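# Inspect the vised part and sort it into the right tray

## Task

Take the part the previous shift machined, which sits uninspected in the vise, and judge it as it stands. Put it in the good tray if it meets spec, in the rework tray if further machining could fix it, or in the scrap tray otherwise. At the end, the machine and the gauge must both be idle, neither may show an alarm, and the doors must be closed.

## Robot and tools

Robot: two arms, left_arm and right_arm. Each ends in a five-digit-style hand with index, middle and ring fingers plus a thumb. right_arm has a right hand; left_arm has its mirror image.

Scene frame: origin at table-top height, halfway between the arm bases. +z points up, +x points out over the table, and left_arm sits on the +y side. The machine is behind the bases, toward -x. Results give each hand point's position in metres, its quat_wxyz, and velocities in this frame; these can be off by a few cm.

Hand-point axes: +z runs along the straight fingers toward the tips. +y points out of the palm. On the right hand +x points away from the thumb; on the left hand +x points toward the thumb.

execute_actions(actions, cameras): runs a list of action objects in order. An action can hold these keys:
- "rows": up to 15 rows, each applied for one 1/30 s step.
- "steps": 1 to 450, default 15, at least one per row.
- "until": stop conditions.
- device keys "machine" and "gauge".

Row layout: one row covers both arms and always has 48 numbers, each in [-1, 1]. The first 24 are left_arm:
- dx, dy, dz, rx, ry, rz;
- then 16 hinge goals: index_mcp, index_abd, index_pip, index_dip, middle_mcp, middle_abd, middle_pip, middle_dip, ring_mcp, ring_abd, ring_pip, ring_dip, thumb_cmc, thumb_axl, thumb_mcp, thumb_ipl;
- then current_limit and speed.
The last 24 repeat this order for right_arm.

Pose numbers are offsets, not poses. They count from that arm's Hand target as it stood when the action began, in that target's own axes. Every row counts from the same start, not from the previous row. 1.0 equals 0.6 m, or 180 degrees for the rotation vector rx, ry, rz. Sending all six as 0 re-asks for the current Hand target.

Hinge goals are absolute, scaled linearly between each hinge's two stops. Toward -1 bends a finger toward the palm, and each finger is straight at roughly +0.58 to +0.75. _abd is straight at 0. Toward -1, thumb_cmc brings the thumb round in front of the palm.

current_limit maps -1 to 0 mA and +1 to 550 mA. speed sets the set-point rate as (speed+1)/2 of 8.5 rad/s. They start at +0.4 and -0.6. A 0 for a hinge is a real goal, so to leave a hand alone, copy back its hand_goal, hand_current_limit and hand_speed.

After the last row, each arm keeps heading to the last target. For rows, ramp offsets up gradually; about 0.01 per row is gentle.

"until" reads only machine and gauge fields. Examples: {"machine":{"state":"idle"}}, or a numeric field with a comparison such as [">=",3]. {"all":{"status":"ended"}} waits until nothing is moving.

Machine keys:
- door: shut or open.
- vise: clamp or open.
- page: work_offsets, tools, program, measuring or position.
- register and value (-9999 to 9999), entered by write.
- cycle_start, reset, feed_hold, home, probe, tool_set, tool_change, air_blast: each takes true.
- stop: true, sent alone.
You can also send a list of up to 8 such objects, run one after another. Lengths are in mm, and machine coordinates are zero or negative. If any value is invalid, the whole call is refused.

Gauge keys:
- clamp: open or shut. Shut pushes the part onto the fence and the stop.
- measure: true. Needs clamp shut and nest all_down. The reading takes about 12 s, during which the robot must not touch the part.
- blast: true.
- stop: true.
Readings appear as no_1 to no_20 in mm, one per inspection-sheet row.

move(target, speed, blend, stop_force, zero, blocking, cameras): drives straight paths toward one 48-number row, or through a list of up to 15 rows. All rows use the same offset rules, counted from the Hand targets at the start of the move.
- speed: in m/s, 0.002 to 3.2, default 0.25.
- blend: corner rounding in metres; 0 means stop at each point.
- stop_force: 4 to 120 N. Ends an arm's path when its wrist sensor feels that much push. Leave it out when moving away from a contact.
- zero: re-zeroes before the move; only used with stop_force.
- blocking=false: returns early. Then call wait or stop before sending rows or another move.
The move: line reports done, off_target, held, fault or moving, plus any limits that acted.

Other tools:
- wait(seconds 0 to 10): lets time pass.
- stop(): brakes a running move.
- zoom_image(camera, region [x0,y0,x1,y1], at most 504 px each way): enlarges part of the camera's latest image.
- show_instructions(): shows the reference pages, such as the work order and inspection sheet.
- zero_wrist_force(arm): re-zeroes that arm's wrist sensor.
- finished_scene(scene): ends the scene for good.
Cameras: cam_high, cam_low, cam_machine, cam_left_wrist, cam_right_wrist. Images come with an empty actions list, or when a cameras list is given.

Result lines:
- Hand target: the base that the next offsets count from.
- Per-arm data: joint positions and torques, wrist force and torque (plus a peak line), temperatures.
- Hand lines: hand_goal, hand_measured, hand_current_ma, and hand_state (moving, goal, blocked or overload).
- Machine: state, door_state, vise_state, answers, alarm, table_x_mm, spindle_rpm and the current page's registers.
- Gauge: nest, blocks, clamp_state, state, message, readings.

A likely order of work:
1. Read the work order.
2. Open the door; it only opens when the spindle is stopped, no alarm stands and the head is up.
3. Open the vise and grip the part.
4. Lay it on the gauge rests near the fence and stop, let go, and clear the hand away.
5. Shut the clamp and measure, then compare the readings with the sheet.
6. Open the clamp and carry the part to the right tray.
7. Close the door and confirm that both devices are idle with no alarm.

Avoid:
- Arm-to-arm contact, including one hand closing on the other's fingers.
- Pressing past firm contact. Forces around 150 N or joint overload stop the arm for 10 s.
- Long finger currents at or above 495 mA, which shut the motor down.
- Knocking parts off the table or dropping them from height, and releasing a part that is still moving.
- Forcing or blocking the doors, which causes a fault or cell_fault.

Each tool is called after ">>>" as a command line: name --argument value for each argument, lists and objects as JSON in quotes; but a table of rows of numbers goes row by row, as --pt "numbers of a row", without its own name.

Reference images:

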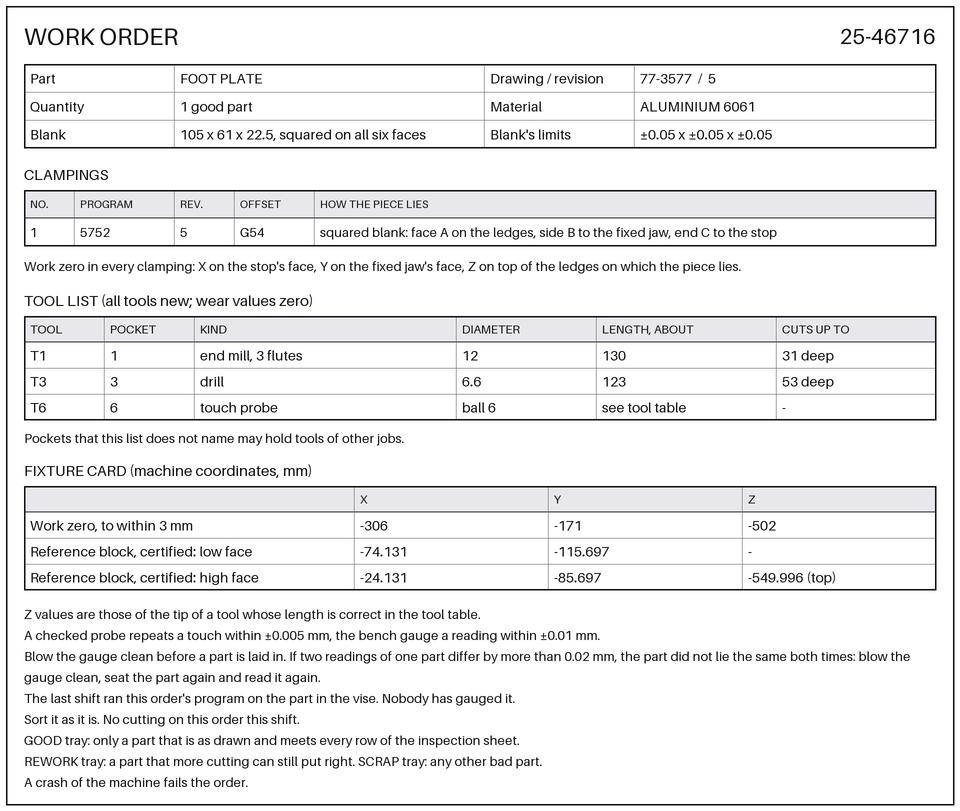

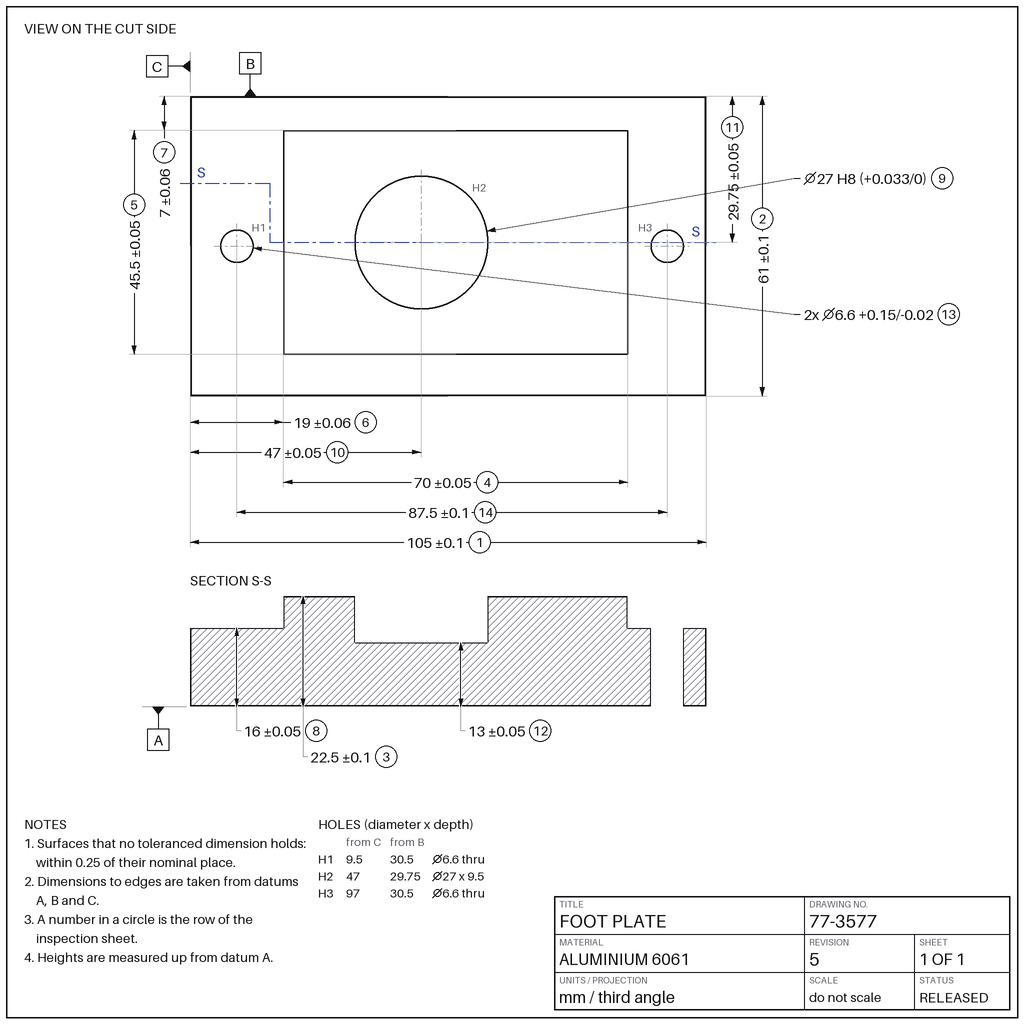

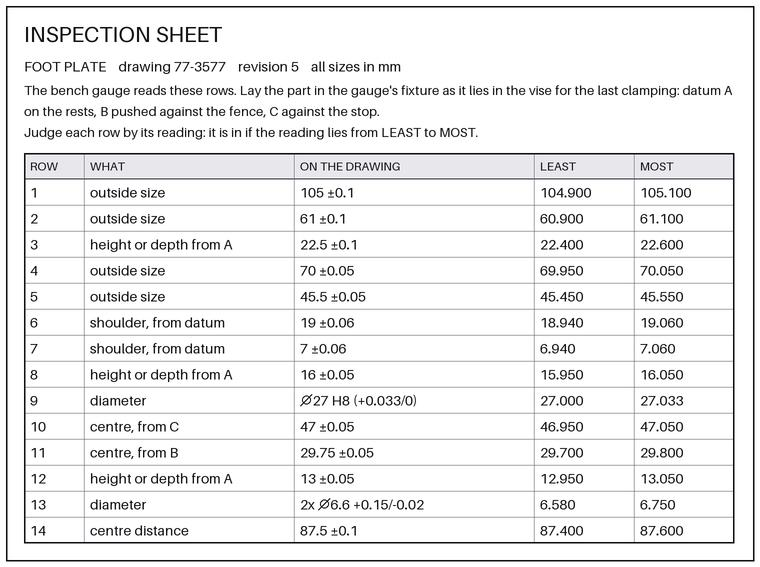

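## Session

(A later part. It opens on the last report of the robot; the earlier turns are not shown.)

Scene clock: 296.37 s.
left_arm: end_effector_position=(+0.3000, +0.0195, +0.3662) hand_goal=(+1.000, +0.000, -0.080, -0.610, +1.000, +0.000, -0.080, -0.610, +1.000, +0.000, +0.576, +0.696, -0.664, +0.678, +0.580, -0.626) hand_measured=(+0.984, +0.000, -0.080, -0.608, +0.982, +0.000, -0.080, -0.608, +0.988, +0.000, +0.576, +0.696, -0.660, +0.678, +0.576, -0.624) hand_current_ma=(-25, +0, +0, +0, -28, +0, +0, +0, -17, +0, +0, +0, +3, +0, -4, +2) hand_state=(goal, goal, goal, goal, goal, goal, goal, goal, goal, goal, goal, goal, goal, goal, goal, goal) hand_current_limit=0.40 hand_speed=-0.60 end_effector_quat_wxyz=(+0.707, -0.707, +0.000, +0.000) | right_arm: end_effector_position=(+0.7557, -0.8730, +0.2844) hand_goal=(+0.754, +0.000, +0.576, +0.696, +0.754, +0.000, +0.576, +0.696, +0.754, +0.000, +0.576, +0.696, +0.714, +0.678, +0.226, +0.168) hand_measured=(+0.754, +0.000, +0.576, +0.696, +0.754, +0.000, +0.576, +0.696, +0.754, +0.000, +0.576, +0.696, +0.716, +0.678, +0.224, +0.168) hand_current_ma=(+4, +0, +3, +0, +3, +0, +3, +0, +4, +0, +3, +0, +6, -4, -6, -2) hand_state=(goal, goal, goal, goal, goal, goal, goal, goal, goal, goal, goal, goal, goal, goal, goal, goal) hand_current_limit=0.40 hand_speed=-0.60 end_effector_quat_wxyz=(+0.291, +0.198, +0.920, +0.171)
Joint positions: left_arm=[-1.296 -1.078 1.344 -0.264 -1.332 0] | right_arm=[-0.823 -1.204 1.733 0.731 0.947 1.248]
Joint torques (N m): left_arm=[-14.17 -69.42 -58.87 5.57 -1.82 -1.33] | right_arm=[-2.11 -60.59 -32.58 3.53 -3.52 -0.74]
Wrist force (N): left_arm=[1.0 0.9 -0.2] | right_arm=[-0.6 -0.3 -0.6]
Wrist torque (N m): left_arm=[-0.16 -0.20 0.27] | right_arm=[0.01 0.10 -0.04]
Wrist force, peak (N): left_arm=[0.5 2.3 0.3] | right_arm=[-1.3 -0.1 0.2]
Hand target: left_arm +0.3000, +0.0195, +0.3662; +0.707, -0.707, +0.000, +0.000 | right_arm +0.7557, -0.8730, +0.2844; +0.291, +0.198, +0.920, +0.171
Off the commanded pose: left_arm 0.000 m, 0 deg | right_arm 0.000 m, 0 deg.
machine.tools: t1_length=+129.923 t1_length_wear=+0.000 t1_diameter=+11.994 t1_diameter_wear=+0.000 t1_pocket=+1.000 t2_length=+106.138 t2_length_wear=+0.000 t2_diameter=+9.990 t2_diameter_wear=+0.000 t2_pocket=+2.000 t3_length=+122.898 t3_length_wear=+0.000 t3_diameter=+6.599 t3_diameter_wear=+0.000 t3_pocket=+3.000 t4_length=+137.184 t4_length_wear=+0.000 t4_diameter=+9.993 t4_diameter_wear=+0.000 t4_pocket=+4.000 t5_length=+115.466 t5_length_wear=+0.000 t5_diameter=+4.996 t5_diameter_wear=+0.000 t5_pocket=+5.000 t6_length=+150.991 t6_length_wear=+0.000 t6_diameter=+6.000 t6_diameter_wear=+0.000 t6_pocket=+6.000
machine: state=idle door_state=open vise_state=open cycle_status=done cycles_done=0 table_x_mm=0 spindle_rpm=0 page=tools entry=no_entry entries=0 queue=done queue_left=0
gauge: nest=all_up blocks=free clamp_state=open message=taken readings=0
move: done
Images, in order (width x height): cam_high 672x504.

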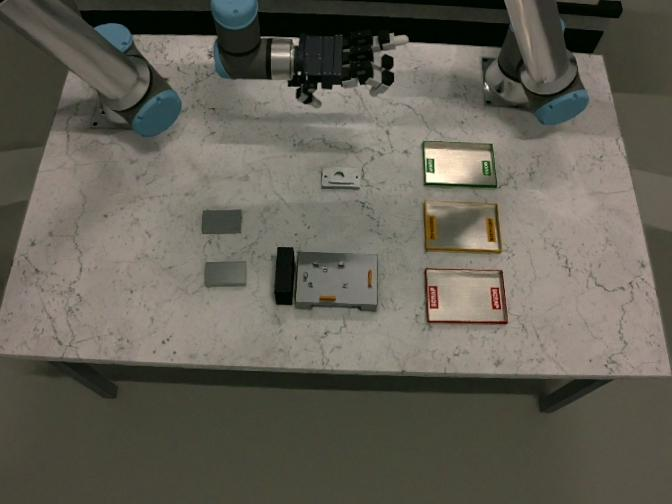

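>>> move --pt "0.0833 0.01 -0.0325 0 0.5 0 0.98 0 -1.0 0.313 0.98 0 -1.0 0.313 1.0 0 0.576 0.696 -0.664 0.677 0.55 -0.6973 0.4 -0.4 0 0 0 0 0 0 0.754 0 0.576 0.696 0.754 0 0.576 0.696 0.754 0 0.576 0.696 0.714 0.678 0.226 0.168 0.4 -0.6" --speed 0.25

>>> move --pt "-0.0042 0.35 -0.0368 -0.1667 0 0 0.98 0 -1.0 0.313 0.98 0 -1.0 0.313 1.0 0 0.576 0.696 -0.664 0.677 0.55 -0.6973 0.4 -0.4 0 0 0 0 0 0 0.754 0 0.576 0.696 0.754 0 0.576 0.696 0.754 0 0.576 0.696 0.714 0.678 0.226 0.168 0.4 -0.6" --speed 0.15 --cameras '["cam_high","cam_low","cam_left_wrist"]'

>>> zoom_image --camera "cam_low" --region '[460, 160, 640, 300]'

Scene clock: 317.17 s.
left_arm: end_effector_position=(+0.3500, +0.0000, +0.3601) hand_goal=(+0.980, +0.000, -1.000, +0.314, +0.980, +0.000, -1.000, +0.314, +1.000, +0.000, +0.576, +0.696, -0.664, +0.678, +0.550, -0.698) hand_measured=(+0.974, +0.000, -0.998, +0.312, +0.974, +0.000, -0.998, +0.312, +0.988, +0.000, +0.576, +0.696, -0.660, +0.678, +0.552, -0.694) hand_current_ma=(-6, +0, +2, -1, -6, +0, +2, -1, -17, +0, +0, +0, +2, +0, +1, +4) hand_state=(goal, goal, goal, goal, goal, goal, goal, goal, goal, goal, goal, goal, goal, goal, goal, goal) hand_current_limit=0.40 hand_speed=-0.40 end_effector_quat_wxyz=(+0.500, -0.500, +0.500, -0.500) | right_arm: end_effector_position=(+0.7557, -0.8730, +0.2844) hand_goal=(+0.754, +0.000, +0.576, +0.696, +0.754, +0.000, +0.576, +0.696, +0.754, +0.000, +0.576, +0.696, +0.714, +0.678, +0.226, +0.168) hand_measured=(+0.754, +0.000, +0.576, +0.696, +0.754, +0.000, +0.576, +0.696, +0.754, +0.000, +0.576, +0.696, +0.716, +0.678, +0.224, +0.168) hand_current_ma=(+4, +0, +3, +0, +3, +0, +3, +0, +4, +0, +3, +0, +6, -4, -6, -2) hand_state=(goal, goal, goal, goal, goal, goal, goal, goal, goal, goal, goal, goal, goal, goal, goal, goal) hand_current_limit=0.40 hand_speed=-0.60 end_effector_quat_wxyz=(+0.291, +0.198, +0.920, +0.171)
Joint positions: left_arm=[-1.497 -1.552 1.962 -0.391 0.038 -0.019] | right_arm=[-0.823 -1.204 1.733 0.731 0.947 1.248]
Joint torques (N m): left_arm=[13.96 -57.34 -27.29 -3.58 2.3 1.98] | right_arm=[-0.86 -60.69 -33.15 3.39 -3.35 -0.78]
Wrist force (N): left_arm=[0.2 1.8 -0.9] | right_arm=[-0.5 0.0 0.2]
Wrist torque (N m): left_arm=[0.08 -0.05 -0.04] | right_arm=[-0.02 0.07 -0.03]
Wrist force, peak (N): left_arm=[-0.1 2.0 -1.0] | right_arm=[-1.3 0.2 -0.1]
Hand target: left_arm +0.3500, +0.0000, +0.3601; +0.500, -0.500, +0.500, -0.500 | right_arm +0.7557, -0.8730, +0.2844; +0.291, +0.198, +0.920, +0.171
Off the commanded pose: left_arm 0.000 m, 0 deg | right_arm 0.000 m, 0 deg.
machine.tools: t1_length=+129.923 t1_length_wear=+0.000 t1_diameter=+11.994 t1_diameter_wear=+0.000 t1_pocket=+1.000 t2_length=+106.138 t2_length_wear=+0.000 t2_diameter=+9.990 t2_diameter_wear=+0.000 t2_pocket=+2.000 t3_length=+122.898 t3_length_wear=+0.000 t3_diameter=+6.599 t3_diameter_wear=+0.000 t3_pocket=+3.000 t4_length=+137.184 t4_length_wear=+0.000 t4_diameter=+9.993 t4_diameter_wear=+0.000 t4_pocket=+4.000 t5_length=+115.466 t5_length_wear=+0.000 t5_diameter=+4.996 t5_diameter_wear=+0.000 t5_pocket=+5.000 t6_length=+150.991 t6_length_wear=+0.000 t6_diameter=+6.000 t6_diameter_wear=+0.000 t6_pocket=+6.000
machine: state=idle door_state=open vise_state=open cycle_status=done cycles_done=0 table_x_mm=0 spindle_rpm=0 page=tools entry=no_entry entries=0 queue=done queue_left=0
gauge: nest=all_up blocks=free clamp_state=open message=taken readings=0
move: done

Scene clock: 319.57 s.
left_arm: end_effector_position=(+0.3279, +0.0027, +0.1502) hand_goal=(+0.980, +0.000, -1.000, +0.314, +0.980, +0.000, -1.000, +0.314, +1.000, +0.000, +0.576, +0.696, -0.664, +0.678, +0.550, -0.698) hand_measured=(+0.974, +0.000, -0.998, +0.312, +0.974, +0.000, -0.998, +0.312, +0.988, +0.000, +0.576, +0.696, -0.660, +0.678, +0.550, -0.696) hand_current_ma=(-6, +0, +2, -1, -6, +0, +2, -1, -17, +0, +0, +0, +2, +0, +0, +3) hand_state=(goal, goal, goal, goal, goal, goal, goal, goal, goal, goal, goal, goal, goal, goal, goal, goal) hand_current_limit=0.40 hand_speed=-0.40 end_effector_quat_wxyz=(-0.354, +0.612, -0.613, +0.353) | right_arm: end_effector_position=(+0.7557, -0.8730, +0.2844) hand_goal=(+0.754, +0.000, +0.576, +0.696, +0.754, +0.000, +0.576, +0.696, +0.754, +0.000, +0.576, +0.696, +0.714, +0.678, +0.226, +0.168) hand_measured=(+0.754, +0.000, +0.576, +0.696, +0.754, +0.000, +0.576, +0.696, +0.754, +0.000, +0.576, +0.696, +0.716, +0.678, +0.224, +0.168) hand_current_ma=(+4, +0, +3, +0, +3, +0, +3, +0, +4, +0, +3, +0, +6, -4, -6, -2) hand_state=(goal, goal, goal, goal, goal, goal, goal, goal, goal, goal, goal, goal, goal, goal, goal, goal) hand_current_limit=0.40 hand_speed=-0.60 end_effector_quat_wxyz=(+0.291, +0.198, +0.920, +0.171)
Joint positions: left_arm=[-1.398 -1.177 1.885 0.631 0.54 -1.302] | right_arm=[-0.823 -1.204 1.733 0.731 0.947 1.248]
Joint torques (N m): left_arm=[14.91 -47.97 -46.76 6.6 0.76 -1.2] | right_arm=[-1.9 -60.21 -33.4 3.55 -3.31 -1.1]
Wrist force (N): left_arm=[0.4 2.3 -0.1] | right_arm=[-0.7 -0.2 0.3]
Wrist torque (N m): left_arm=[0.28 -0.01 0.24] | right_arm=[-0.06 0.09 -0.05]
Wrist force, peak (N): left_arm=[0.4 2.6 0.7] | right_arm=[-1.2 -0.4 -0.2]
Hand target: left_arm +0.3279, +0.0027, +0.1501; -0.354, +0.612, -0.613, +0.353 | right_arm +0.7557, -0.8730, +0.2844; +0.291, +0.198, +0.920, +0.171
Off the commanded pose: left_arm 0.000 m, 0 deg | right_arm 0.000 m, 0 deg.
machine.tools: t1_length=+129.923 t1_length_wear=+0.000 t1_diameter=+11.994 t1_diameter_wear=+0.000 t1_pocket=+1.000 t2_length=+106.138 t2_length_wear=+0.000 t2_diameter=+9.990 t2_diameter_wear=+0.000 t2_pocket=+2.000 t3_length=+122.898 t3_length_wear=+0.000 t3_diameter=+6.599 t3_diameter_wear=+0.000 t3_pocket=+3.000 t4_length=+137.184 t4_length_wear=+0.000 t4_diameter=+9.993 t4_diameter_wear=+0.000 t4_pocket=+4.000 t5_length=+115.466 t5_length_wear=+0.000 t5_diameter=+4.996 t5_diameter_wear=+0.000 t5_pocket=+5.000 t6_length=+150.991 t6_length_wear=+0.000 t6_diameter=+6.000 t6_diameter_wear=+0.000 t6_pocket=+6.000
machine: state=idle door_state=open vise_state=open cycle_status=done cycles_done=0 table_x_mm=0 spindle_rpm=0 page=tools entry=no_entry entries=0 queue=done queue_left=0
gauge: nest=all_up blocks=free clamp_state=open message=taken readings=0
move: done
Images, in order (width x height): cam_high 672x504, cam_low 672x504, cam_left_wrist 672x504.

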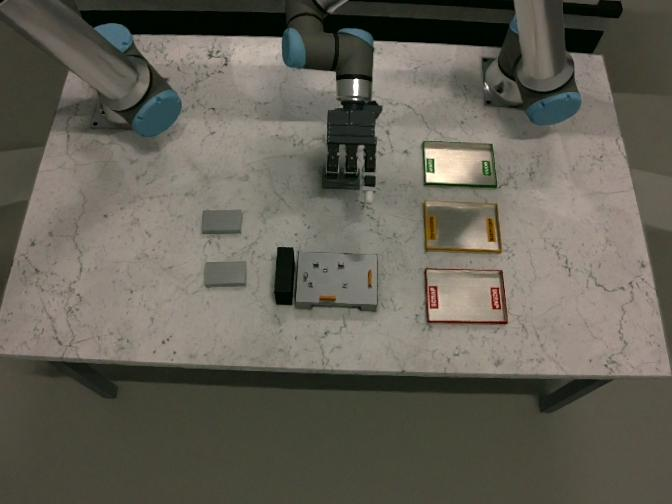

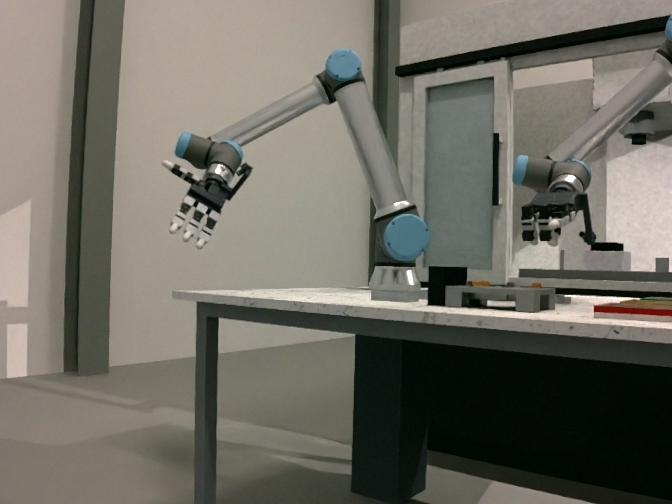

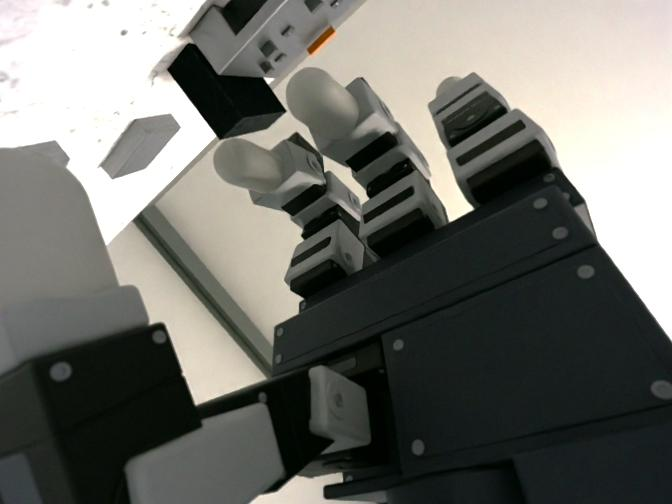

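Scaled by 2.800 from the camera's 672x504 image, which has a finer 960x720 frame.

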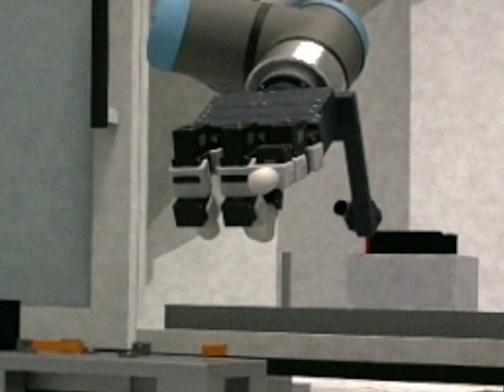

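>>> move --pt "0 0.1516 0.0875 0 0 0 0.98 0 -1.0 0.313 0.98 0 -1.0 0.313 1.0 0 0.576 0.696 -0.664 0.677 0.55 -0.6973 0.4 -0.4 0 0 0 0 0 0 0.754 0 0.576 0.696 0.754 0 0.576 0.696 0.754 0 0.576 0.696 0.714 0.678 0.226 0.168 0.4 -0.6" --speed 0.08

>>> move --pt "0 0.0574 0.0332 0 0 0 0.98 0 -1.0 0.313 0.98 0 -1.0 0.313 1.0 0 0.576 0.696 -0.664 0.677 0.55 -0.6973 0.4 -0.4 0 0 0 0 0 0 0.754 0 0.576 0.696 0.754 0 0.576 0.696 0.754 0 0.576 0.696 0.714 0.678 0.226 0.168 0.4 -0.6" --speed 0.02 --stop_force 5 --cameras '["cam_low","cam_left_wrist"]'

>>> zoom_image --camera "cam_low" --region '[460, 160, 640, 300]'

Scene clock: 327.93 s.
left_arm: end_effector_position=(+0.3278, +0.0028, +0.0453) hand_goal=(+0.980, +0.000, -1.000, +0.314, +0.980, +0.000, -1.000, +0.314, +1.000, +0.000, +0.576, +0.696, -0.664, +0.678, +0.550, -0.698) hand_measured=(+0.974, +0.000, -0.998, +0.312, +0.974, +0.000, -0.998, +0.312, +0.988, +0.000, +0.576, +0.696, -0.660, +0.678, +0.550, -0.696) hand_current_ma=(-6, +0, +2, -1, -6, +0, +2, -1, -17, +0, +0, +0, +2, +0, +0, +3) hand_state=(goal, goal, goal, goal, goal, goal, goal, goal, goal, goal, goal, goal, goal, goal, goal, goal) hand_current_limit=0.40 hand_speed=-0.40 end_effector_quat_wxyz=(-0.354, +0.612, -0.613, +0.353) | right_arm: end_effector_position=(+0.7557, -0.8730, +0.2844) hand_goal=(+0.754, +0.000, +0.576, +0.696, +0.754, +0.000, +0.576, +0.696, +0.754, +0.000, +0.576, +0.696, +0.714, +0.678, +0.226, +0.168) hand_measured=(+0.754, +0.000, +0.576, +0.696, +0.754, +0.000, +0.576, +0.696, +0.754, +0.000, +0.576, +0.696, +0.716, +0.678, +0.224, +0.168) hand_current_ma=(+4, +0, +3, +0, +3, +0, +3, +0, +4, +0, +3, +0, +6, -4, -6, -2) hand_state=(goal, goal, goal, goal, goal, goal, goal, goal, goal, goal, goal, goal, goal, goal, goal, goal) hand_current_limit=0.40 hand_speed=-0.60 end_effector_quat_wxyz=(+0.291, +0.198, +0.920, +0.171)
Joint positions: left_arm=[-1.398 -1.047 1.93 0.457 0.54 -1.302] | right_arm=[-0.823 -1.204 1.733 0.731 0.947 1.248]
Joint torques (N m): left_arm=[6.11 -50.27 -10.46 -0.2 -1.66 2.74] | right_arm=[0.46 -61.5 -32.95 3.63 -3.42 -0.62]
Wrist force (N): left_arm=[0.5 2.3 -0.2] | right_arm=[-0.3 -0.1 0.2]
Wrist torque (N m): left_arm=[0.30 -0.02 0.13] | right_arm=[-0.03 0.04 -0.01]
Wrist force, peak (N): left_arm=[0.2 3.1 0.0] | right_arm=[-1.3 0.0 0.0]
Hand target: left_arm +0.3278, +0.0028, +0.0451; -0.354, +0.612, -0.613, +0.353 | right_arm +0.7557, -0.8730, +0.2844; +0.291, +0.198, +0.920, +0.171
Off the commanded pose: left_arm 0.000 m, 0 deg | right_arm 0.000 m, 0 deg.
machine.tools: t1_length=+129.923 t1_length_wear=+0.000 t1_diameter=+11.994 t1_diameter_wear=+0.000 t1_pocket=+1.000 t2_length=+106.138 t2_length_wear=+0.000 t2_diameter=+9.990 t2_diameter_wear=+0.000 t2_pocket=+2.000 t3_length=+122.898 t3_length_wear=+0.000 t3_diameter=+6.599 t3_diameter_wear=+0.000 t3_pocket=+3.000 t4_length=+137.184 t4_length_wear=+0.000 t4_diameter=+9.993 t4_diameter_wear=+0.000 t4_pocket=+4.000 t5_length=+115.466 t5_length_wear=+0.000 t5_diameter=+4.996 t5_diameter_wear=+0.000 t5_pocket=+5.000 t6_length=+150.991 t6_length_wear=+0.000 t6_diameter=+6.000 t6_diameter_wear=+0.000 t6_pocket=+6.000
machine: state=idle door_state=open vise_state=open cycle_status=done cycles_done=0 table_x_mm=0 spindle_rpm=0 page=tools entry=no_entry entries=0 queue=done queue_left=0
gauge: nest=all_up blocks=free clamp_state=open message=taken readings=0
move: done

Scene clock: 330.90 s.
left_arm: end_effector_position=(+0.3278, +0.0029, +0.0053) hand_goal=(+0.980, +0.000, -1.000, +0.314, +0.980, +0.000, -1.000, +0.314, +1.000, +0.000, +0.576, +0.696, -0.664, +0.678, +0.550, -0.698) hand_measured=(+0.974, +0.000, -0.998, +0.312, +0.974, +0.000, -0.998, +0.312, +0.988, +0.000, +0.576, +0.696, -0.660, +0.678, +0.550, -0.696) hand_current_ma=(-6, +0, +2, -1, -6, +0, +2, -1, -17, +0, +0, +0, +2, +0, +0, +3) hand_state=(goal, goal, goal, goal, goal, goal, goal, goal, goal, goal, goal, goal, goal, goal, goal, goal) hand_current_limit=0.40 hand_speed=-0.40 end_effector_quat_wxyz=(-0.354, +0.612, -0.613, +0.353) | right_arm: end_effector_position=(+0.7557, -0.8730, +0.2844) hand_goal=(+0.754, +0.000, +0.576, +0.696, +0.754, +0.000, +0.576, +0.696, +0.754, +0.000, +0.576, +0.696, +0.714, +0.678, +0.226, +0.168) hand_measured=(+0.754, +0.000, +0.576, +0.696, +0.754, +0.000, +0.576, +0.696, +0.754, +0.000, +0.576, +0.696, +0.716, +0.678, +0.224, +0.168) hand_current_ma=(+4, +0, +3, +0, +3, +0, +3, +0, +4, +0, +3, +0, +6, -4, -6, -2) hand_state=(goal, goal, goal, goal, goal, goal, goal, goal, goal, goal, goal, goal, goal, goal, goal, goal) hand_current_limit=0.40 hand_speed=-0.60 end_effector_quat_wxyz=(+0.291, +0.198, +0.920, +0.171)
Joint positions: left_arm=[-1.398 -0.992 1.939 0.393 0.54 -1.302] | right_arm=[-0.823 -1.204 1.733 0.731 0.947 1.248]
Joint torques (N m): left_arm=[10.44 -54.73 -8.83 -0.25 -0.04 1.86] | right_arm=[-1.34 -60.58 -33.85 3.41 -3.57 -0.99]
Wrist force (N): left_arm=[0.6 1.6 -0.5] | right_arm=[-0.4 -0.2 0.2]
Wrist torque (N m): left_arm=[0.27 -0.02 0.07] | right_arm=[-0.05 0.05 -0.02]
Wrist force, peak (N): left_arm=[0.5 2.5 -0.4] | right_arm=[-1.4 -0.2 -0.2]
Hand target: left_arm +0.3278, +0.0029, +0.0053; -0.354, +0.612, -0.613, +0.353 | right_arm +0.7557, -0.8730, +0.2844; +0.291, +0.198, +0.920, +0.171
Off the commanded pose: left_arm 0.000 m, 0 deg | right_arm 0.000 m, 0 deg.
machine.tools: t1_length=+129.923 t1_length_wear=+0.000 t1_diameter=+11.994 t1_diameter_wear=+0.000 t1_pocket=+1.000 t2_length=+106.138 t2_length_wear=+0.000 t2_diameter=+9.990 t2_diameter_wear=+0.000 t2_pocket=+2.000 t3_length=+122.898 t3_length_wear=+0.000 t3_diameter=+6.599 t3_diameter_wear=+0.000 t3_pocket=+3.000 t4_length=+137.184 t4_length_wear=+0.000 t4_diameter=+9.993 t4_diameter_wear=+0.000 t4_pocket=+4.000 t5_length=+115.466 t5_length_wear=+0.000 t5_diameter=+4.996 t5_diameter_wear=+0.000 t5_pocket=+5.000 t6_length=+150.991 t6_length_wear=+0.000 t6_diameter=+6.000 t6_diameter_wear=+0.000 t6_pocket=+6.000
machine: state=idle door_state=open vise_state=open cycle_status=done cycles_done=0 table_x_mm=0 spindle_rpm=0 page=tools entry=no_entry entries=0 queue=done queue_left=0
gauge: nest=all_up blocks=free clamp_state=open message=taken readings=0
move: done
Images, in order (width x height): cam_low 672x504, cam_left_wrist 672x504.

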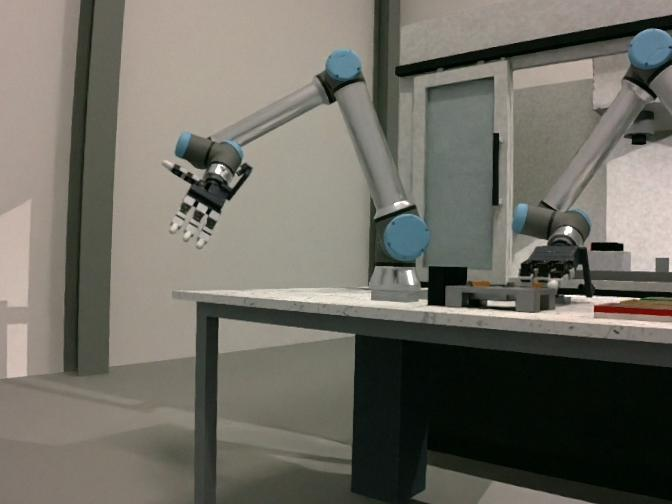

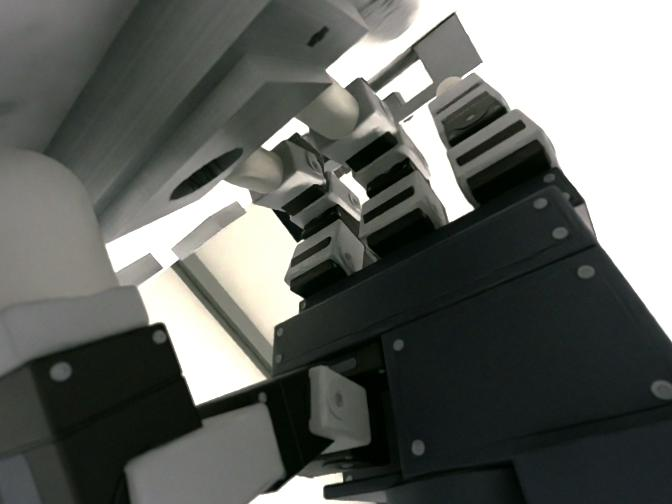

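Scaled by 2.800 from the camera's 672x504 image, which has a finer 960x720 frame.

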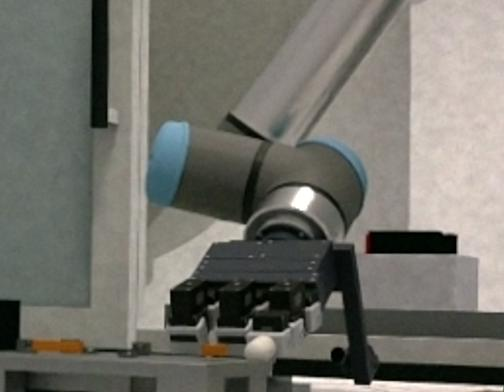

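>>> execute_actions --actions '[{"rows":[[0,0,0,0,0,0,0.9,0,-1.0,0.313,0.9,0,-1.0,0.313,1.0,0,0.576,0.696,-0.664,0.677,0.49,-0.6973,0.76,-0.8,0,0,0,0,0,0,0.754,0,0.576,0.696,0.754,0,0.576,0.696,0.754,0,0.576,0.696,0.714,0.678,0.226,0.168,0.4,-0.6]],"steps":25},{"rows":[[0,0,0,0,0,0,0.86,0,-1.0,0.313,0.86,0,-1.0,0.313,1.0,0,0.576,0.696,-0.664,0.677,0.46,-0.6973,0.76,-0.85,0,0,0,0,0,0,0.754,0,0.576,0.696,0.754,0,0.576,0.696,0.754,0,0.576,0.696,0.714,0.678,0.226,0.168,0.4,-0.6]],"steps":25}]'

Scene clock: 335.27 s.
left_arm: end_effector_position=(+0.3278, +0.0029, +0.0053) hand_goal=(+0.860, +0.000, -1.000, +0.314, +0.860, +0.000, -1.000, +0.314, +1.000, +0.000, +0.576, +0.696, -0.664, +0.678, +0.460, -0.698) hand_measured=(+0.860, +0.000, -0.996, +0.314, +0.858, +0.000, -0.998, +0.312, +0.988, +0.000, +0.576, +0.696, -0.660, +0.678, +0.460, -0.696) hand_current_ma=(+0, +0, +3, +0, +0, +0, +2, -1, -17, +0, +0, +0, +2, +0, +0, +3) hand_state=(goal, goal, goal, goal, goal, goal, goal, goal, goal, goal, goal, goal, goal, goal, goal, goal) hand_current_limit=0.76 hand_speed=-0.85 end_effector_quat_wxyz=(-0.354, +0.612, -0.613, +0.353) | right_arm: end_effector_position=(+0.7557, -0.8730, +0.2844) hand_goal=(+0.754, +0.000, +0.576, +0.696, +0.754, +0.000, +0.576, +0.696, +0.754, +0.000, +0.576, +0.696, +0.714, +0.678, +0.226, +0.168) hand_measured=(+0.754, +0.000, +0.576, +0.696, +0.754, +0.000, +0.576, +0.696, +0.754, +0.000, +0.576, +0.696, +0.716, +0.678, +0.224, +0.168) hand_current_ma=(+4, +0, +3, +0, +3, +0, +3, +0, +4, +0, +3, +0, +6, -4, -6, -2) hand_state=(goal, goal, goal, goal, goal, goal, goal, goal, goal, goal, goal, goal, goal, goal, goal, goal) hand_current_limit=0.40 hand_speed=-0.60 end_effector_quat_wxyz=(+0.291, +0.198, +0.920, +0.171)
Joint positions: left_arm=[-1.398 -0.992 1.939 0.393 0.54 -1.302] | right_arm=[-0.823 -1.204 1.733 0.731 0.947 1.248]
Joint torques (N m): left_arm=[10.51 -57.95 -9.7 0.68 0.41 2.24] | right_arm=[-0.07 -59.89 -33.53 3.35 -3.48 -0.8]
Wrist force (N): left_arm=[0.3 1.7 0.0] | right_arm=[-1.2 -0.1 -0.1]
Wrist torque (N m): left_arm=[0.29 0.01 0.04] | right_arm=[0.00 0.17 -0.09]
Wrist force, peak (N): left_arm=[0.7 2.1 -0.5] | right_arm=[-0.9 -0.9 0.0]
Hand target: left_arm +0.3278, +0.0029, +0.0053; -0.354, +0.612, -0.613, +0.353 | right_arm +0.7557, -0.8730, +0.2844; +0.291, +0.198, +0.920, +0.171
Off the commanded pose: left_arm 0.000 m, 0 deg | right_arm 0.000 m, 0 deg.
machine.tools: t1_length=+129.923 t1_length_wear=+0.000 t1_diameter=+11.994 t1_diameter_wear=+0.000 t1_pocket=+1.000 t2_length=+106.138 t2_length_wear=+0.000 t2_diameter=+9.990 t2_diameter_wear=+0.000 t2_pocket=+2.000 t3_length=+122.898 t3_length_wear=+0.000 t3_diameter=+6.599 t3_diameter_wear=+0.000 t3_pocket=+3.000 t4_length=+137.184 t4_length_wear=+0.000 t4_diameter=+9.993 t4_diameter_wear=+0.000 t4_pocket=+4.000 t5_length=+115.466 t5_length_wear=+0.000 t5_diameter=+4.996 t5_diameter_wear=+0.000 t5_pocket=+5.000 t6_length=+150.991 t6_length_wear=+0.000 t6_diameter=+6.000 t6_diameter_wear=+0.000 t6_pocket=+6.000
machine: state=idle door_state=open vise_state=open cycle_status=done cycles_done=0 table_x_mm=0 spindle_rpm=0 page=tools entry=no_entry entries=0 queue=done queue_left=0
gauge: nest=all_up blocks=free clamp_state=open message=taken readings=0

>>> execute_actions --actions '[{"rows":[[0,0,0,0,0,0,0.82,0,-1.0,0.313,0.82,0,-1.0,0.313,1.0,0,0.576,0.696,-0.664,0.677,0.42,-0.6973,0.76,-0.85,0,0,0,0,0,0,0.754,0,0.576,0.696,0.754,0,0.576,0.696,0.754,0,0.576,0.696,0.714,0.678,0.226,0.168,0.4,-0.6]],"steps":30},{"rows":[[0,0,0,0,0,0,0.79,0,-1.0,0.313,0.79,0,-1.0,0.313,1.0,0,0.576,0.696,-0.664,0.677,0.39,-0.6973,0.76,-0.85,0,0,0,0,0,0,0.754,0,0.576,0.696,0.754,0,0.576,0.696,0.754,0,0.576,0.696,0.714,0.678,0.226,0.168,0.4,-0.6]],"steps":25}]' --cameras '["cam_left_wrist"]'

Scene clock: 339.87 s.
left_arm: end_effector_position=(+0.3278, +0.0029, +0.0053) hand_goal=(+0.790, +0.000, -1.000, +0.314, +0.790, +0.000, -1.000, +0.314, +1.000, +0.000, +0.576, +0.696, -0.664, +0.678, +0.390, -0.698) hand_measured=(+0.832, +0.000, -0.988, +0.314, +0.830, +0.000, -0.990, +0.314, +0.988, +0.000, +0.576, +0.696, -0.660, +0.678, +0.458, -0.684) hand_current_ma=(+94, +0, +15, +0, +89, +0, +12, +0, -17, +0, +0, +0, +2, +0, +250, +26) hand_state=(blocked, goal, goal, goal, blocked, goal, goal, goal, goal, goal, goal, goal, goal, goal, blocked, goal) hand_current_limit=0.76 hand_speed=-0.85 end_effector_quat_wxyz=(-0.354, +0.612, -0.613, +0.353) | right_arm: end_effector_position=(+0.7557, -0.8730, +0.2844) hand_goal=(+0.754, +0.000, +0.576, +0.696, +0.754, +0.000, +0.576, +0.696, +0.754, +0.000, +0.576, +0.696, +0.714, +0.678, +0.226, +0.168) hand_measured=(+0.754, +0.000, +0.576, +0.696, +0.754, +0.000, +0.576, +0.696, +0.754, +0.000, +0.576, +0.696, +0.716, +0.678, +0.224, +0.168) hand_current_ma=(+4, +0, +3, +0, +3, +0, +3, +0, +4, +0, +3, +0, +6, -4, -6, -2) hand_state=(goal, goal, goal, goal, goal, goal, goal, goal, goal, goal, goal, goal, goal, goal, goal, goal) hand_current_limit=0.40 hand_speed=-0.60 end_effector_quat_wxyz=(+0.291, +0.198, +0.920, +0.171)
Joint positions: left_arm=[-1.398 -0.992 1.939 0.393 0.54 -1.302] | right_arm=[-0.823 -1.204 1.733 0.731 0.947 1.248]
Joint torques (N m): left_arm=[10.42 -55.41 -9.74 2.01 -0.38 2.44] | right_arm=[-0.95 -60.05 -33.38 3.72 -3.1 -0.78]
Wrist force (N): left_arm=[0.7 -1.7 -1.0] | right_arm=[-0.9 -0.3 -0.1]
Wrist torque (N m): left_arm=[0.14 -0.03 0.07] | right_arm=[-0.03 0.12 -0.06]
Wrist force, peak (N): left_arm=[0.5 -2.0 -1.2] | right_arm=[-1.2 -0.4 0.1]
Hand target: left_arm +0.3278, +0.0029, +0.0053; -0.354, +0.612, -0.613, +0.353 | right_arm +0.7557, -0.8730, +0.2844; +0.291, +0.198, +0.920, +0.171
Off the commanded pose: left_arm 0.000 m, 0 deg | right_arm 0.000 m, 0 deg.
machine.tools: t1_length=+129.923 t1_length_wear=+0.000 t1_diameter=+11.994 t1_diameter_wear=+0.000 t1_pocket=+1.000 t2_length=+106.138 t2_length_wear=+0.000 t2_diameter=+9.990 t2_diameter_wear=+0.000 t2_pocket=+2.000 t3_length=+122.898 t3_length_wear=+0.000 t3_diameter=+6.599 t3_diameter_wear=+0.000 t3_pocket=+3.000 t4_length=+137.184 t4_length_wear=+0.000 t4_diameter=+9.993 t4_diameter_wear=+0.000 t4_pocket=+4.000 t5_length=+115.466 t5_length_wear=+0.000 t5_diameter=+4.996 t5_diameter_wear=+0.000 t5_pocket=+5.000 t6_length=+150.991 t6_length_wear=+0.000 t6_diameter=+6.000 t6_diameter_wear=+0.000 t6_pocket=+6.000
machine: state=idle door_state=open vise_state=open cycle_status=done cycles_done=0 table_x_mm=0 spindle_rpm=0 page=tools entry=no_entry entries=0 queue=done queue_left=0
gauge: nest=all_up blocks=free clamp_state=open message=taken readings=0
Images, in order (width x height): cam_left_wrist 672x504.

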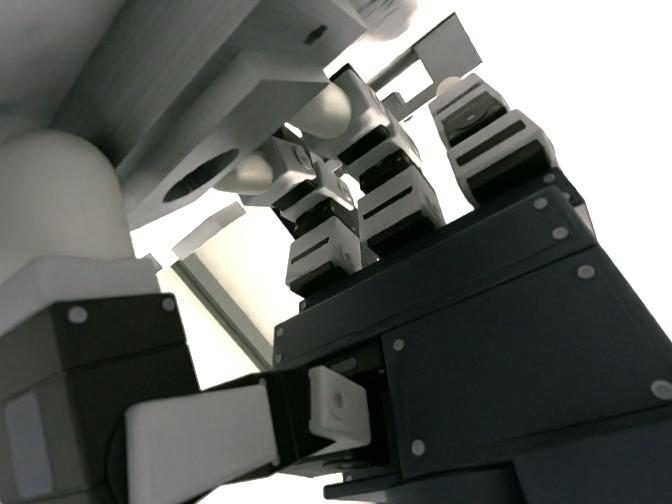

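>>> execute_actions --actions '[{"rows":[[0,-0.00144,-0.00083,0,0,0,0.765,0,-1.0,0.313,0.765,0,-1.0,0.313,1.0,0,0.576,0.696,-0.664,0.677,0.35,-0.6973,0.76,-0.85,0,0,0,0,0,0,0.754,0,0.576,0.696,0.754,0,0.576,0.696,0.754,0,0.576,0.696,0.714,0.678,0.226,0.168,0.4,-0.6]],"steps":25},{"rows":[[0,-0.00087,-0.0005,0,0,0,0.74,0,-1.0,0.313,0.74,0,-1.0,0.313,1.0,0,0.576,0.696,-0.664,0.677,0.32,-0.6973,0.76,-0.85,0,0,0,0,0,0,0.754,0,0.576,0.696,0.754,0,0.576,0.696,0.754,0,0.576,0.696,0.714,0.678,0.226,0.168,0.4,-0.6]],"steps":30}]'

Scene clock: 345.77 s.
left_arm: end_effector_position=(+0.3278, +0.0029, +0.0069) hand_goal=(+0.740, +0.000, -1.000, +0.314, +0.740, +0.000, -1.000, +0.314, +1.000, +0.000, +0.576, +0.696, -0.664, +0.678, +0.320, -0.698) hand_measured=(+0.802, +0.000, -0.968, +0.322, +0.800, +0.000, -0.970, +0.324, +0.988, +0.000, +0.576, +0.696, -0.660, +0.678, +0.452, -0.662) hand_current_ma=(+162, +0, +57, +9, +154, +0, +52, +10, -17, +0, +0, +0, +4, +0, +484, +104) hand_state=(blocked, goal, blocked, goal, blocked, goal, blocked, goal, goal, goal, goal, goal, goal, goal, blocked, blocked) hand_current_limit=0.76 hand_speed=-0.85 end_effector_quat_wxyz=(-0.354, +0.612, -0.613, +0.353) | right_arm: end_effector_position=(+0.7557, -0.8730, +0.2844) hand_goal=(+0.754, +0.000, +0.576, +0.696, +0.754, +0.000, +0.576, +0.696, +0.754, +0.000, +0.576, +0.696, +0.714, +0.678, +0.226, +0.168) hand_measured=(+0.754, +0.000, +0.576, +0.696, +0.754, +0.000, +0.576, +0.696, +0.754, +0.000, +0.576, +0.696, +0.716, +0.678, +0.224, +0.168) hand_current_ma=(+4, +0, +3, +0, +3, +0, +3, +0, +4, +0, +3, +0, +6, -4, -6, -2) hand_state=(goal, goal, goal, goal, goal, goal, goal, goal, goal, goal, goal, goal, goal, goal, goal, goal) hand_current_limit=0.40 hand_speed=-0.60 end_effector_quat_wxyz=(+0.291, +0.198, +0.920, +0.171)
Joint positions: left_arm=[-1.398 -0.994 1.939 0.395 0.54 -1.302] | right_arm=[-0.823 -1.204 1.733 0.731 0.947 1.248]
Joint torques (N m): left_arm=[10.18 -90.35 -38.25 7.62 -0.67 2.24] | right_arm=[-2.48 -60.31 -33.77 3.45 -3.21 -1.23]
Wrist force (N): left_arm=[0.3 2.5 0.3] | right_arm=[-0.4 -0.2 0.1]
Wrist torque (N m): left_arm=[0.30 0.01 0.04] | right_arm=[-0.05 0.05 -0.02]
Wrist force, peak (N): left_arm=[0.5 3.0 0.2] | right_arm=[-1.2 -0.3 0.3]
Hand target: left_arm +0.3278, +0.0029, +0.0069; -0.354, +0.612, -0.613, +0.353 | right_arm +0.7557, -0.8730, +0.2844; +0.291, +0.198, +0.920, +0.171
Off the commanded pose: left_arm 0.000 m, 0 deg | right_arm 0.000 m, 0 deg.
machine.tools: t1_length=+129.923 t1_length_wear=+0.000 t1_diameter=+11.994 t1_diameter_wear=+0.000 t1_pocket=+1.000 t2_length=+106.138 t2_length_wear=+0.000 t2_diameter=+9.990 t2_diameter_wear=+0.000 t2_pocket=+2.000 t3_length=+122.898 t3_length_wear=+0.000 t3_diameter=+6.599 t3_diameter_wear=+0.000 t3_pocket=+3.000 t4_length=+137.184 t4_length_wear=+0.000 t4_diameter=+9.993 t4_diameter_wear=+0.000 t4_pocket=+4.000 t5_length=+115.466 t5_length_wear=+0.000 t5_diameter=+4.996 t5_diameter_wear=+0.000 t5_pocket=+5.000 t6_length=+150.991 t6_length_wear=+0.000 t6_diameter=+6.000 t6_diameter_wear=+0.000 t6_pocket=+6.000
machine: state=idle door_state=open vise_state=open cycle_status=done cycles_done=0 table_x_mm=0 spindle_rpm=0 page=tools entry=no_entry entries=0 queue=done queue_left=0
gauge: nest=all_up blocks=free clamp_state=open message=taken readings=0

>>> move --pt "0 -0.0217 -0.0125 0 0 0 0.74 0 -1.0 0.313 0.74 0 -1.0 0.313 1.0 0 0.576 0.696 -0.664 0.677 0.32 -0.6973 0.76 -0.85 0 0 0 0 0 0 0.754 0 0.576 0.696 0.754 0 0.576 0.696 0.754 0 0.576 0.696 0.714 0.678 0.226 0.168 0.4 -0.6" --speed 0.01 --cameras '["cam_left_wrist"]'

>>> move --pt "0 -0.0722 -0.0417 0 0 0 0.74 0 -1.0 0.313 0.74 0 -1.0 0.313 1.0 0 0.576 0.696 -0.664 0.677 0.32 -0.6973 0.76 -0.85 0 0 0 0 0 0 0.754 0 0.576 0.696 0.754 0 0.576 0.696 0.754 0 0.576 0.696 0.714 0.678 0.226 0.168 0.4 -0.6" --speed 0.03 --cameras '["cam_low","cam_high"]'

>>> zoom_image --camera "cam_low" --region '[460, 200, 620, 310]'

Scene clock: 352.77 s.
left_arm: end_effector_position=(+0.3279, +0.0029, +0.0218) hand_goal=(+0.740, +0.000, -1.000, +0.314, +0.740, +0.000, -1.000, +0.314, +1.000, +0.000, +0.576, +0.696, -0.664, +0.678, +0.320, -0.698) hand_measured=(+0.738, +0.000, -0.994, +0.314, +0.738, +0.000, -0.994, +0.314, +0.988, +0.000, +0.576, +0.696, -0.662, +0.680, +0.320, -0.694) hand_current_ma=(-2, +0, +5, +0, -2, +0, +6, +0, -17, +0, +0, +0, +1, +1, +0, +4) hand_state=(goal, goal, goal, goal, goal, goal, goal, goal, goal, goal, goal, goal, goal, goal, goal, goal) hand_current_limit=0.76 hand_speed=-0.85 end_effector_quat_wxyz=(-0.354, +0.612, -0.613, +0.353) | right_arm: end_effector_position=(+0.7557, -0.8730, +0.2844) hand_goal=(+0.754, +0.000, +0.576, +0.696, +0.754, +0.000, +0.576, +0.696, +0.754, +0.000, +0.576, +0.696, +0.714, +0.678, +0.226, +0.168) hand_measured=(+0.754, +0.000, +0.576, +0.696, +0.754, +0.000, +0.576, +0.696, +0.754, +0.000, +0.576, +0.696, +0.716, +0.678, +0.224, +0.168) hand_current_ma=(+4, +0, +3, +0, +3, +0, +3, +0, +4, +0, +3, +0, +6, -4, -6, -2) hand_state=(goal, goal, goal, goal, goal, goal, goal, goal, goal, goal, goal, goal, goal, goal, goal, goal) hand_current_limit=0.40 hand_speed=-0.60 end_effector_quat_wxyz=(+0.291, +0.198, +0.920, +0.171)
Joint positions: left_arm=[-1.398 -1.015 1.936 0.419 0.54 -1.302] | right_arm=[-0.823 -1.204 1.733 0.731 0.947 1.248]
Joint torques (N m): left_arm=[14.37 -82.88 -38.31 7.21 -0.47 1.54] | right_arm=[-0.73 -61.53 -32.34 3.78 -3.41 -1.02]
Wrist force (N): left_arm=[0.5 2.1 -0.9] | right_arm=[-0.6 0.1 0.0]
Wrist torque (N m): left_arm=[0.38 -0.02 0.01] | right_arm=[0.00 0.09 -0.04]
Wrist force, peak (N): left_arm=[0.5 4.8 1.1] | right_arm=[-1.2 0.0 0.1]
Hand target: left_arm +0.3279, +0.0029, +0.0219; -0.354, +0.612, -0.613, +0.353 | right_arm +0.7557, -0.8730, +0.2844; +0.291, +0.198, +0.920, +0.171
Off the commanded pose: left_arm 0.000 m, 0 deg | right_arm 0.000 m, 0 deg.
machine.tools: t1_length=+129.923 t1_length_wear=+0.000 t1_diameter=+11.994 t1_diameter_wear=+0.000 t1_pocket=+1.000 t2_length=+106.138 t2_length_wear=+0.000 t2_diameter=+9.990 t2_diameter_wear=+0.000 t2_pocket=+2.000 t3_length=+122.898 t3_length_wear=+0.000 t3_diameter=+6.599 t3_diameter_wear=+0.000 t3_pocket=+3.000 t4_length=+137.184 t4_length_wear=+0.000 t4_diameter=+9.993 t4_diameter_wear=+0.000 t4_pocket=+4.000 t5_length=+115.466 t5_length_wear=+0.000 t5_diameter=+4.996 t5_diameter_wear=+0.000 t5_pocket=+5.000 t6_length=+150.991 t6_length_wear=+0.000 t6_diameter=+6.000 t6_diameter_wear=+0.000 t6_pocket=+6.000
machine: state=idle door_state=open vise_state=open cycle_status=done cycles_done=0 table_x_mm=0 spindle_rpm=0 page=tools entry=no_entry entries=0 queue=done queue_left=0
gauge: nest=all_up blocks=free clamp_state=open message=taken readings=0
move: done
Images, in order (width x height): cam_left_wrist 672x504.

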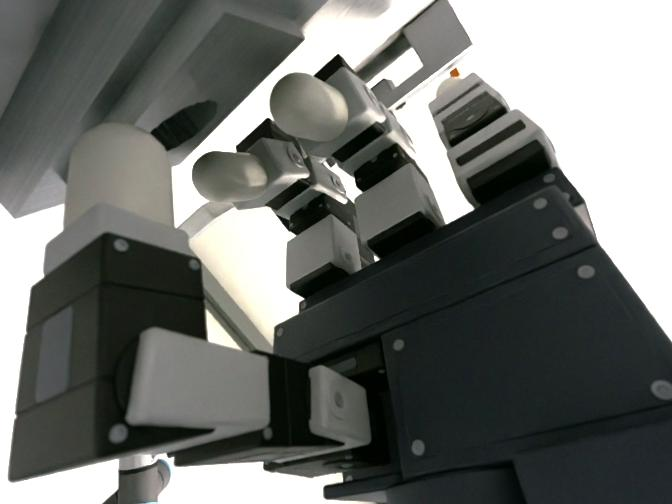

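Scene clock: 354.83 s.
left_arm: end_effector_position=(+0.3279, +0.0028, +0.0718) hand_goal=(+0.740, +0.000, -1.000, +0.314, +0.740, +0.000, -1.000, +0.314, +1.000, +0.000, +0.576, +0.696, -0.664, +0.678, +0.320, -0.698) hand_measured=(+0.738, +0.000, -0.994, +0.314, +0.738, +0.000, -0.994, +0.314, +0.988, +0.000, +0.576, +0.696, -0.662, +0.680, +0.320, -0.694) hand_current_ma=(-2, +0, +5, +0, -2, +0, +6, +0, -17, +0, +0, +0, +1, +1, +0, +4) hand_state=(goal, goal, goal, goal, goal, goal, goal, goal, goal, goal, goal, goal, goal, goal, goal, goal) hand_current_limit=0.76 hand_speed=-0.85 end_effector_quat_wxyz=(-0.354, +0.612, -0.613, +0.353) | right_arm: end_effector_position=(+0.7557, -0.8730, +0.2844) hand_goal=(+0.754, +0.000, +0.576, +0.696, +0.754, +0.000, +0.576, +0.696, +0.754, +0.000, +0.576, +0.696, +0.714, +0.678, +0.226, +0.168) hand_measured=(+0.754, +0.000, +0.576, +0.696, +0.754, +0.000, +0.576, +0.696, +0.754, +0.000, +0.576, +0.696, +0.716, +0.678, +0.224, +0.168) hand_current_ma=(+4, +0, +3, +0, +3, +0, +3, +0, +4, +0, +3, +0, +6, -4, -6, -2) hand_state=(goal, goal, goal, goal, goal, goal, goal, goal, goal, goal, goal, goal, goal, goal, goal, goal) hand_current_limit=0.40 hand_speed=-0.60 end_effector_quat_wxyz=(+0.291, +0.198, +0.920, +0.171)
Joint positions: left_arm=[-1.398 -1.082 1.922 0.5 0.54 -1.302] | right_arm=[-0.823 -1.204 1.733 0.731 0.947 1.248]
Joint torques (N m): left_arm=[10.73 -91.25 -41.46 8.17 -0.62 -0.37] | right_arm=[-0.43 -59.57 -34.51 3.38 -3.09 -0.97]
Wrist force (N): left_arm=[0.5 2.0 -0.2] | right_arm=[-0.4 -0.2 -0.4]
Wrist torque (N m): left_arm=[0.25 -0.01 -0.09] | right_arm=[0.00 0.07 -0.02]
Wrist force, peak (N): left_arm=[0.5 2.4 -0.8] | right_arm=[-1.1 0.2 -0.5]
Hand target: left_arm +0.3279, +0.0028, +0.0720; -0.354, +0.612, -0.613, +0.353 | right_arm +0.7557, -0.8730, +0.2844; +0.291, +0.198, +0.920, +0.171
Off the commanded pose: left_arm 0.000 m, 0 deg | right_arm 0.000 m, 0 deg.
machine.tools: t1_length=+129.923 t1_length_wear=+0.000 t1_diameter=+11.994 t1_diameter_wear=+0.000 t1_pocket=+1.000 t2_length=+106.138 t2_length_wear=+0.000 t2_diameter=+9.990 t2_diameter_wear=+0.000 t2_pocket=+2.000 t3_length=+122.898 t3_length_wear=+0.000 t3_diameter=+6.599 t3_diameter_wear=+0.000 t3_pocket=+3.000 t4_length=+137.184 t4_length_wear=+0.000 t4_diameter=+9.993 t4_diameter_wear=+0.000 t4_pocket=+4.000 t5_length=+115.466 t5_length_wear=+0.000 t5_diameter=+4.996 t5_diameter_wear=+0.000 t5_pocket=+5.000 t6_length=+150.991 t6_length_wear=+0.000 t6_diameter=+6.000 t6_diameter_wear=+0.000 t6_pocket=+6.000
machine: state=idle door_state=open vise_state=open cycle_status=done cycles_done=0 table_x_mm=0 spindle_rpm=0 page=tools entry=no_entry entries=0 queue=done queue_left=0
gauge: nest=all_up blocks=free clamp_state=open message=taken readings=0
move: done
Images, in order (width x height): cam_high 672x504, cam_low 672x504.

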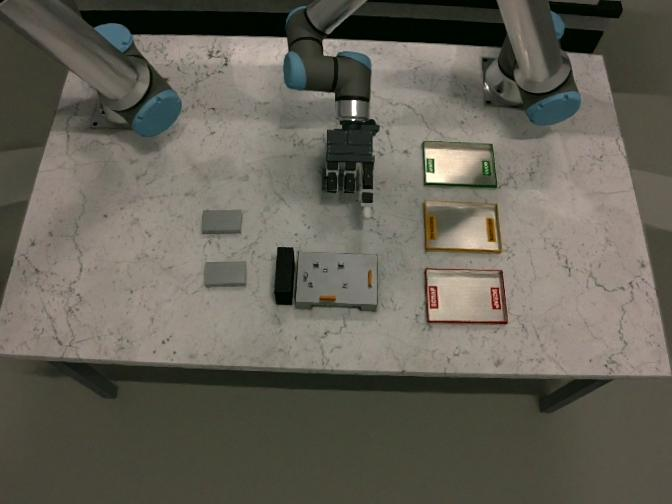

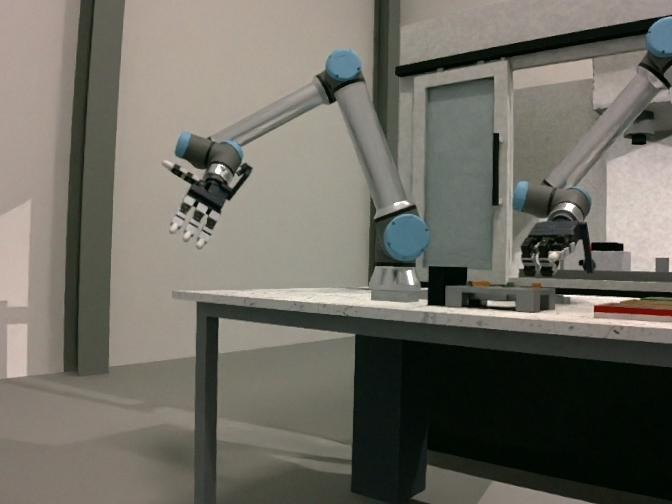

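Scaled by 3.150 from the camera's 672x504 image, which has a finer 960x720 frame.

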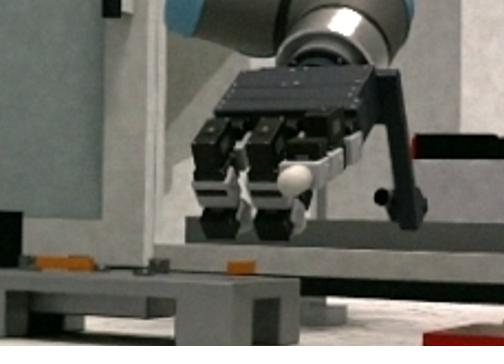

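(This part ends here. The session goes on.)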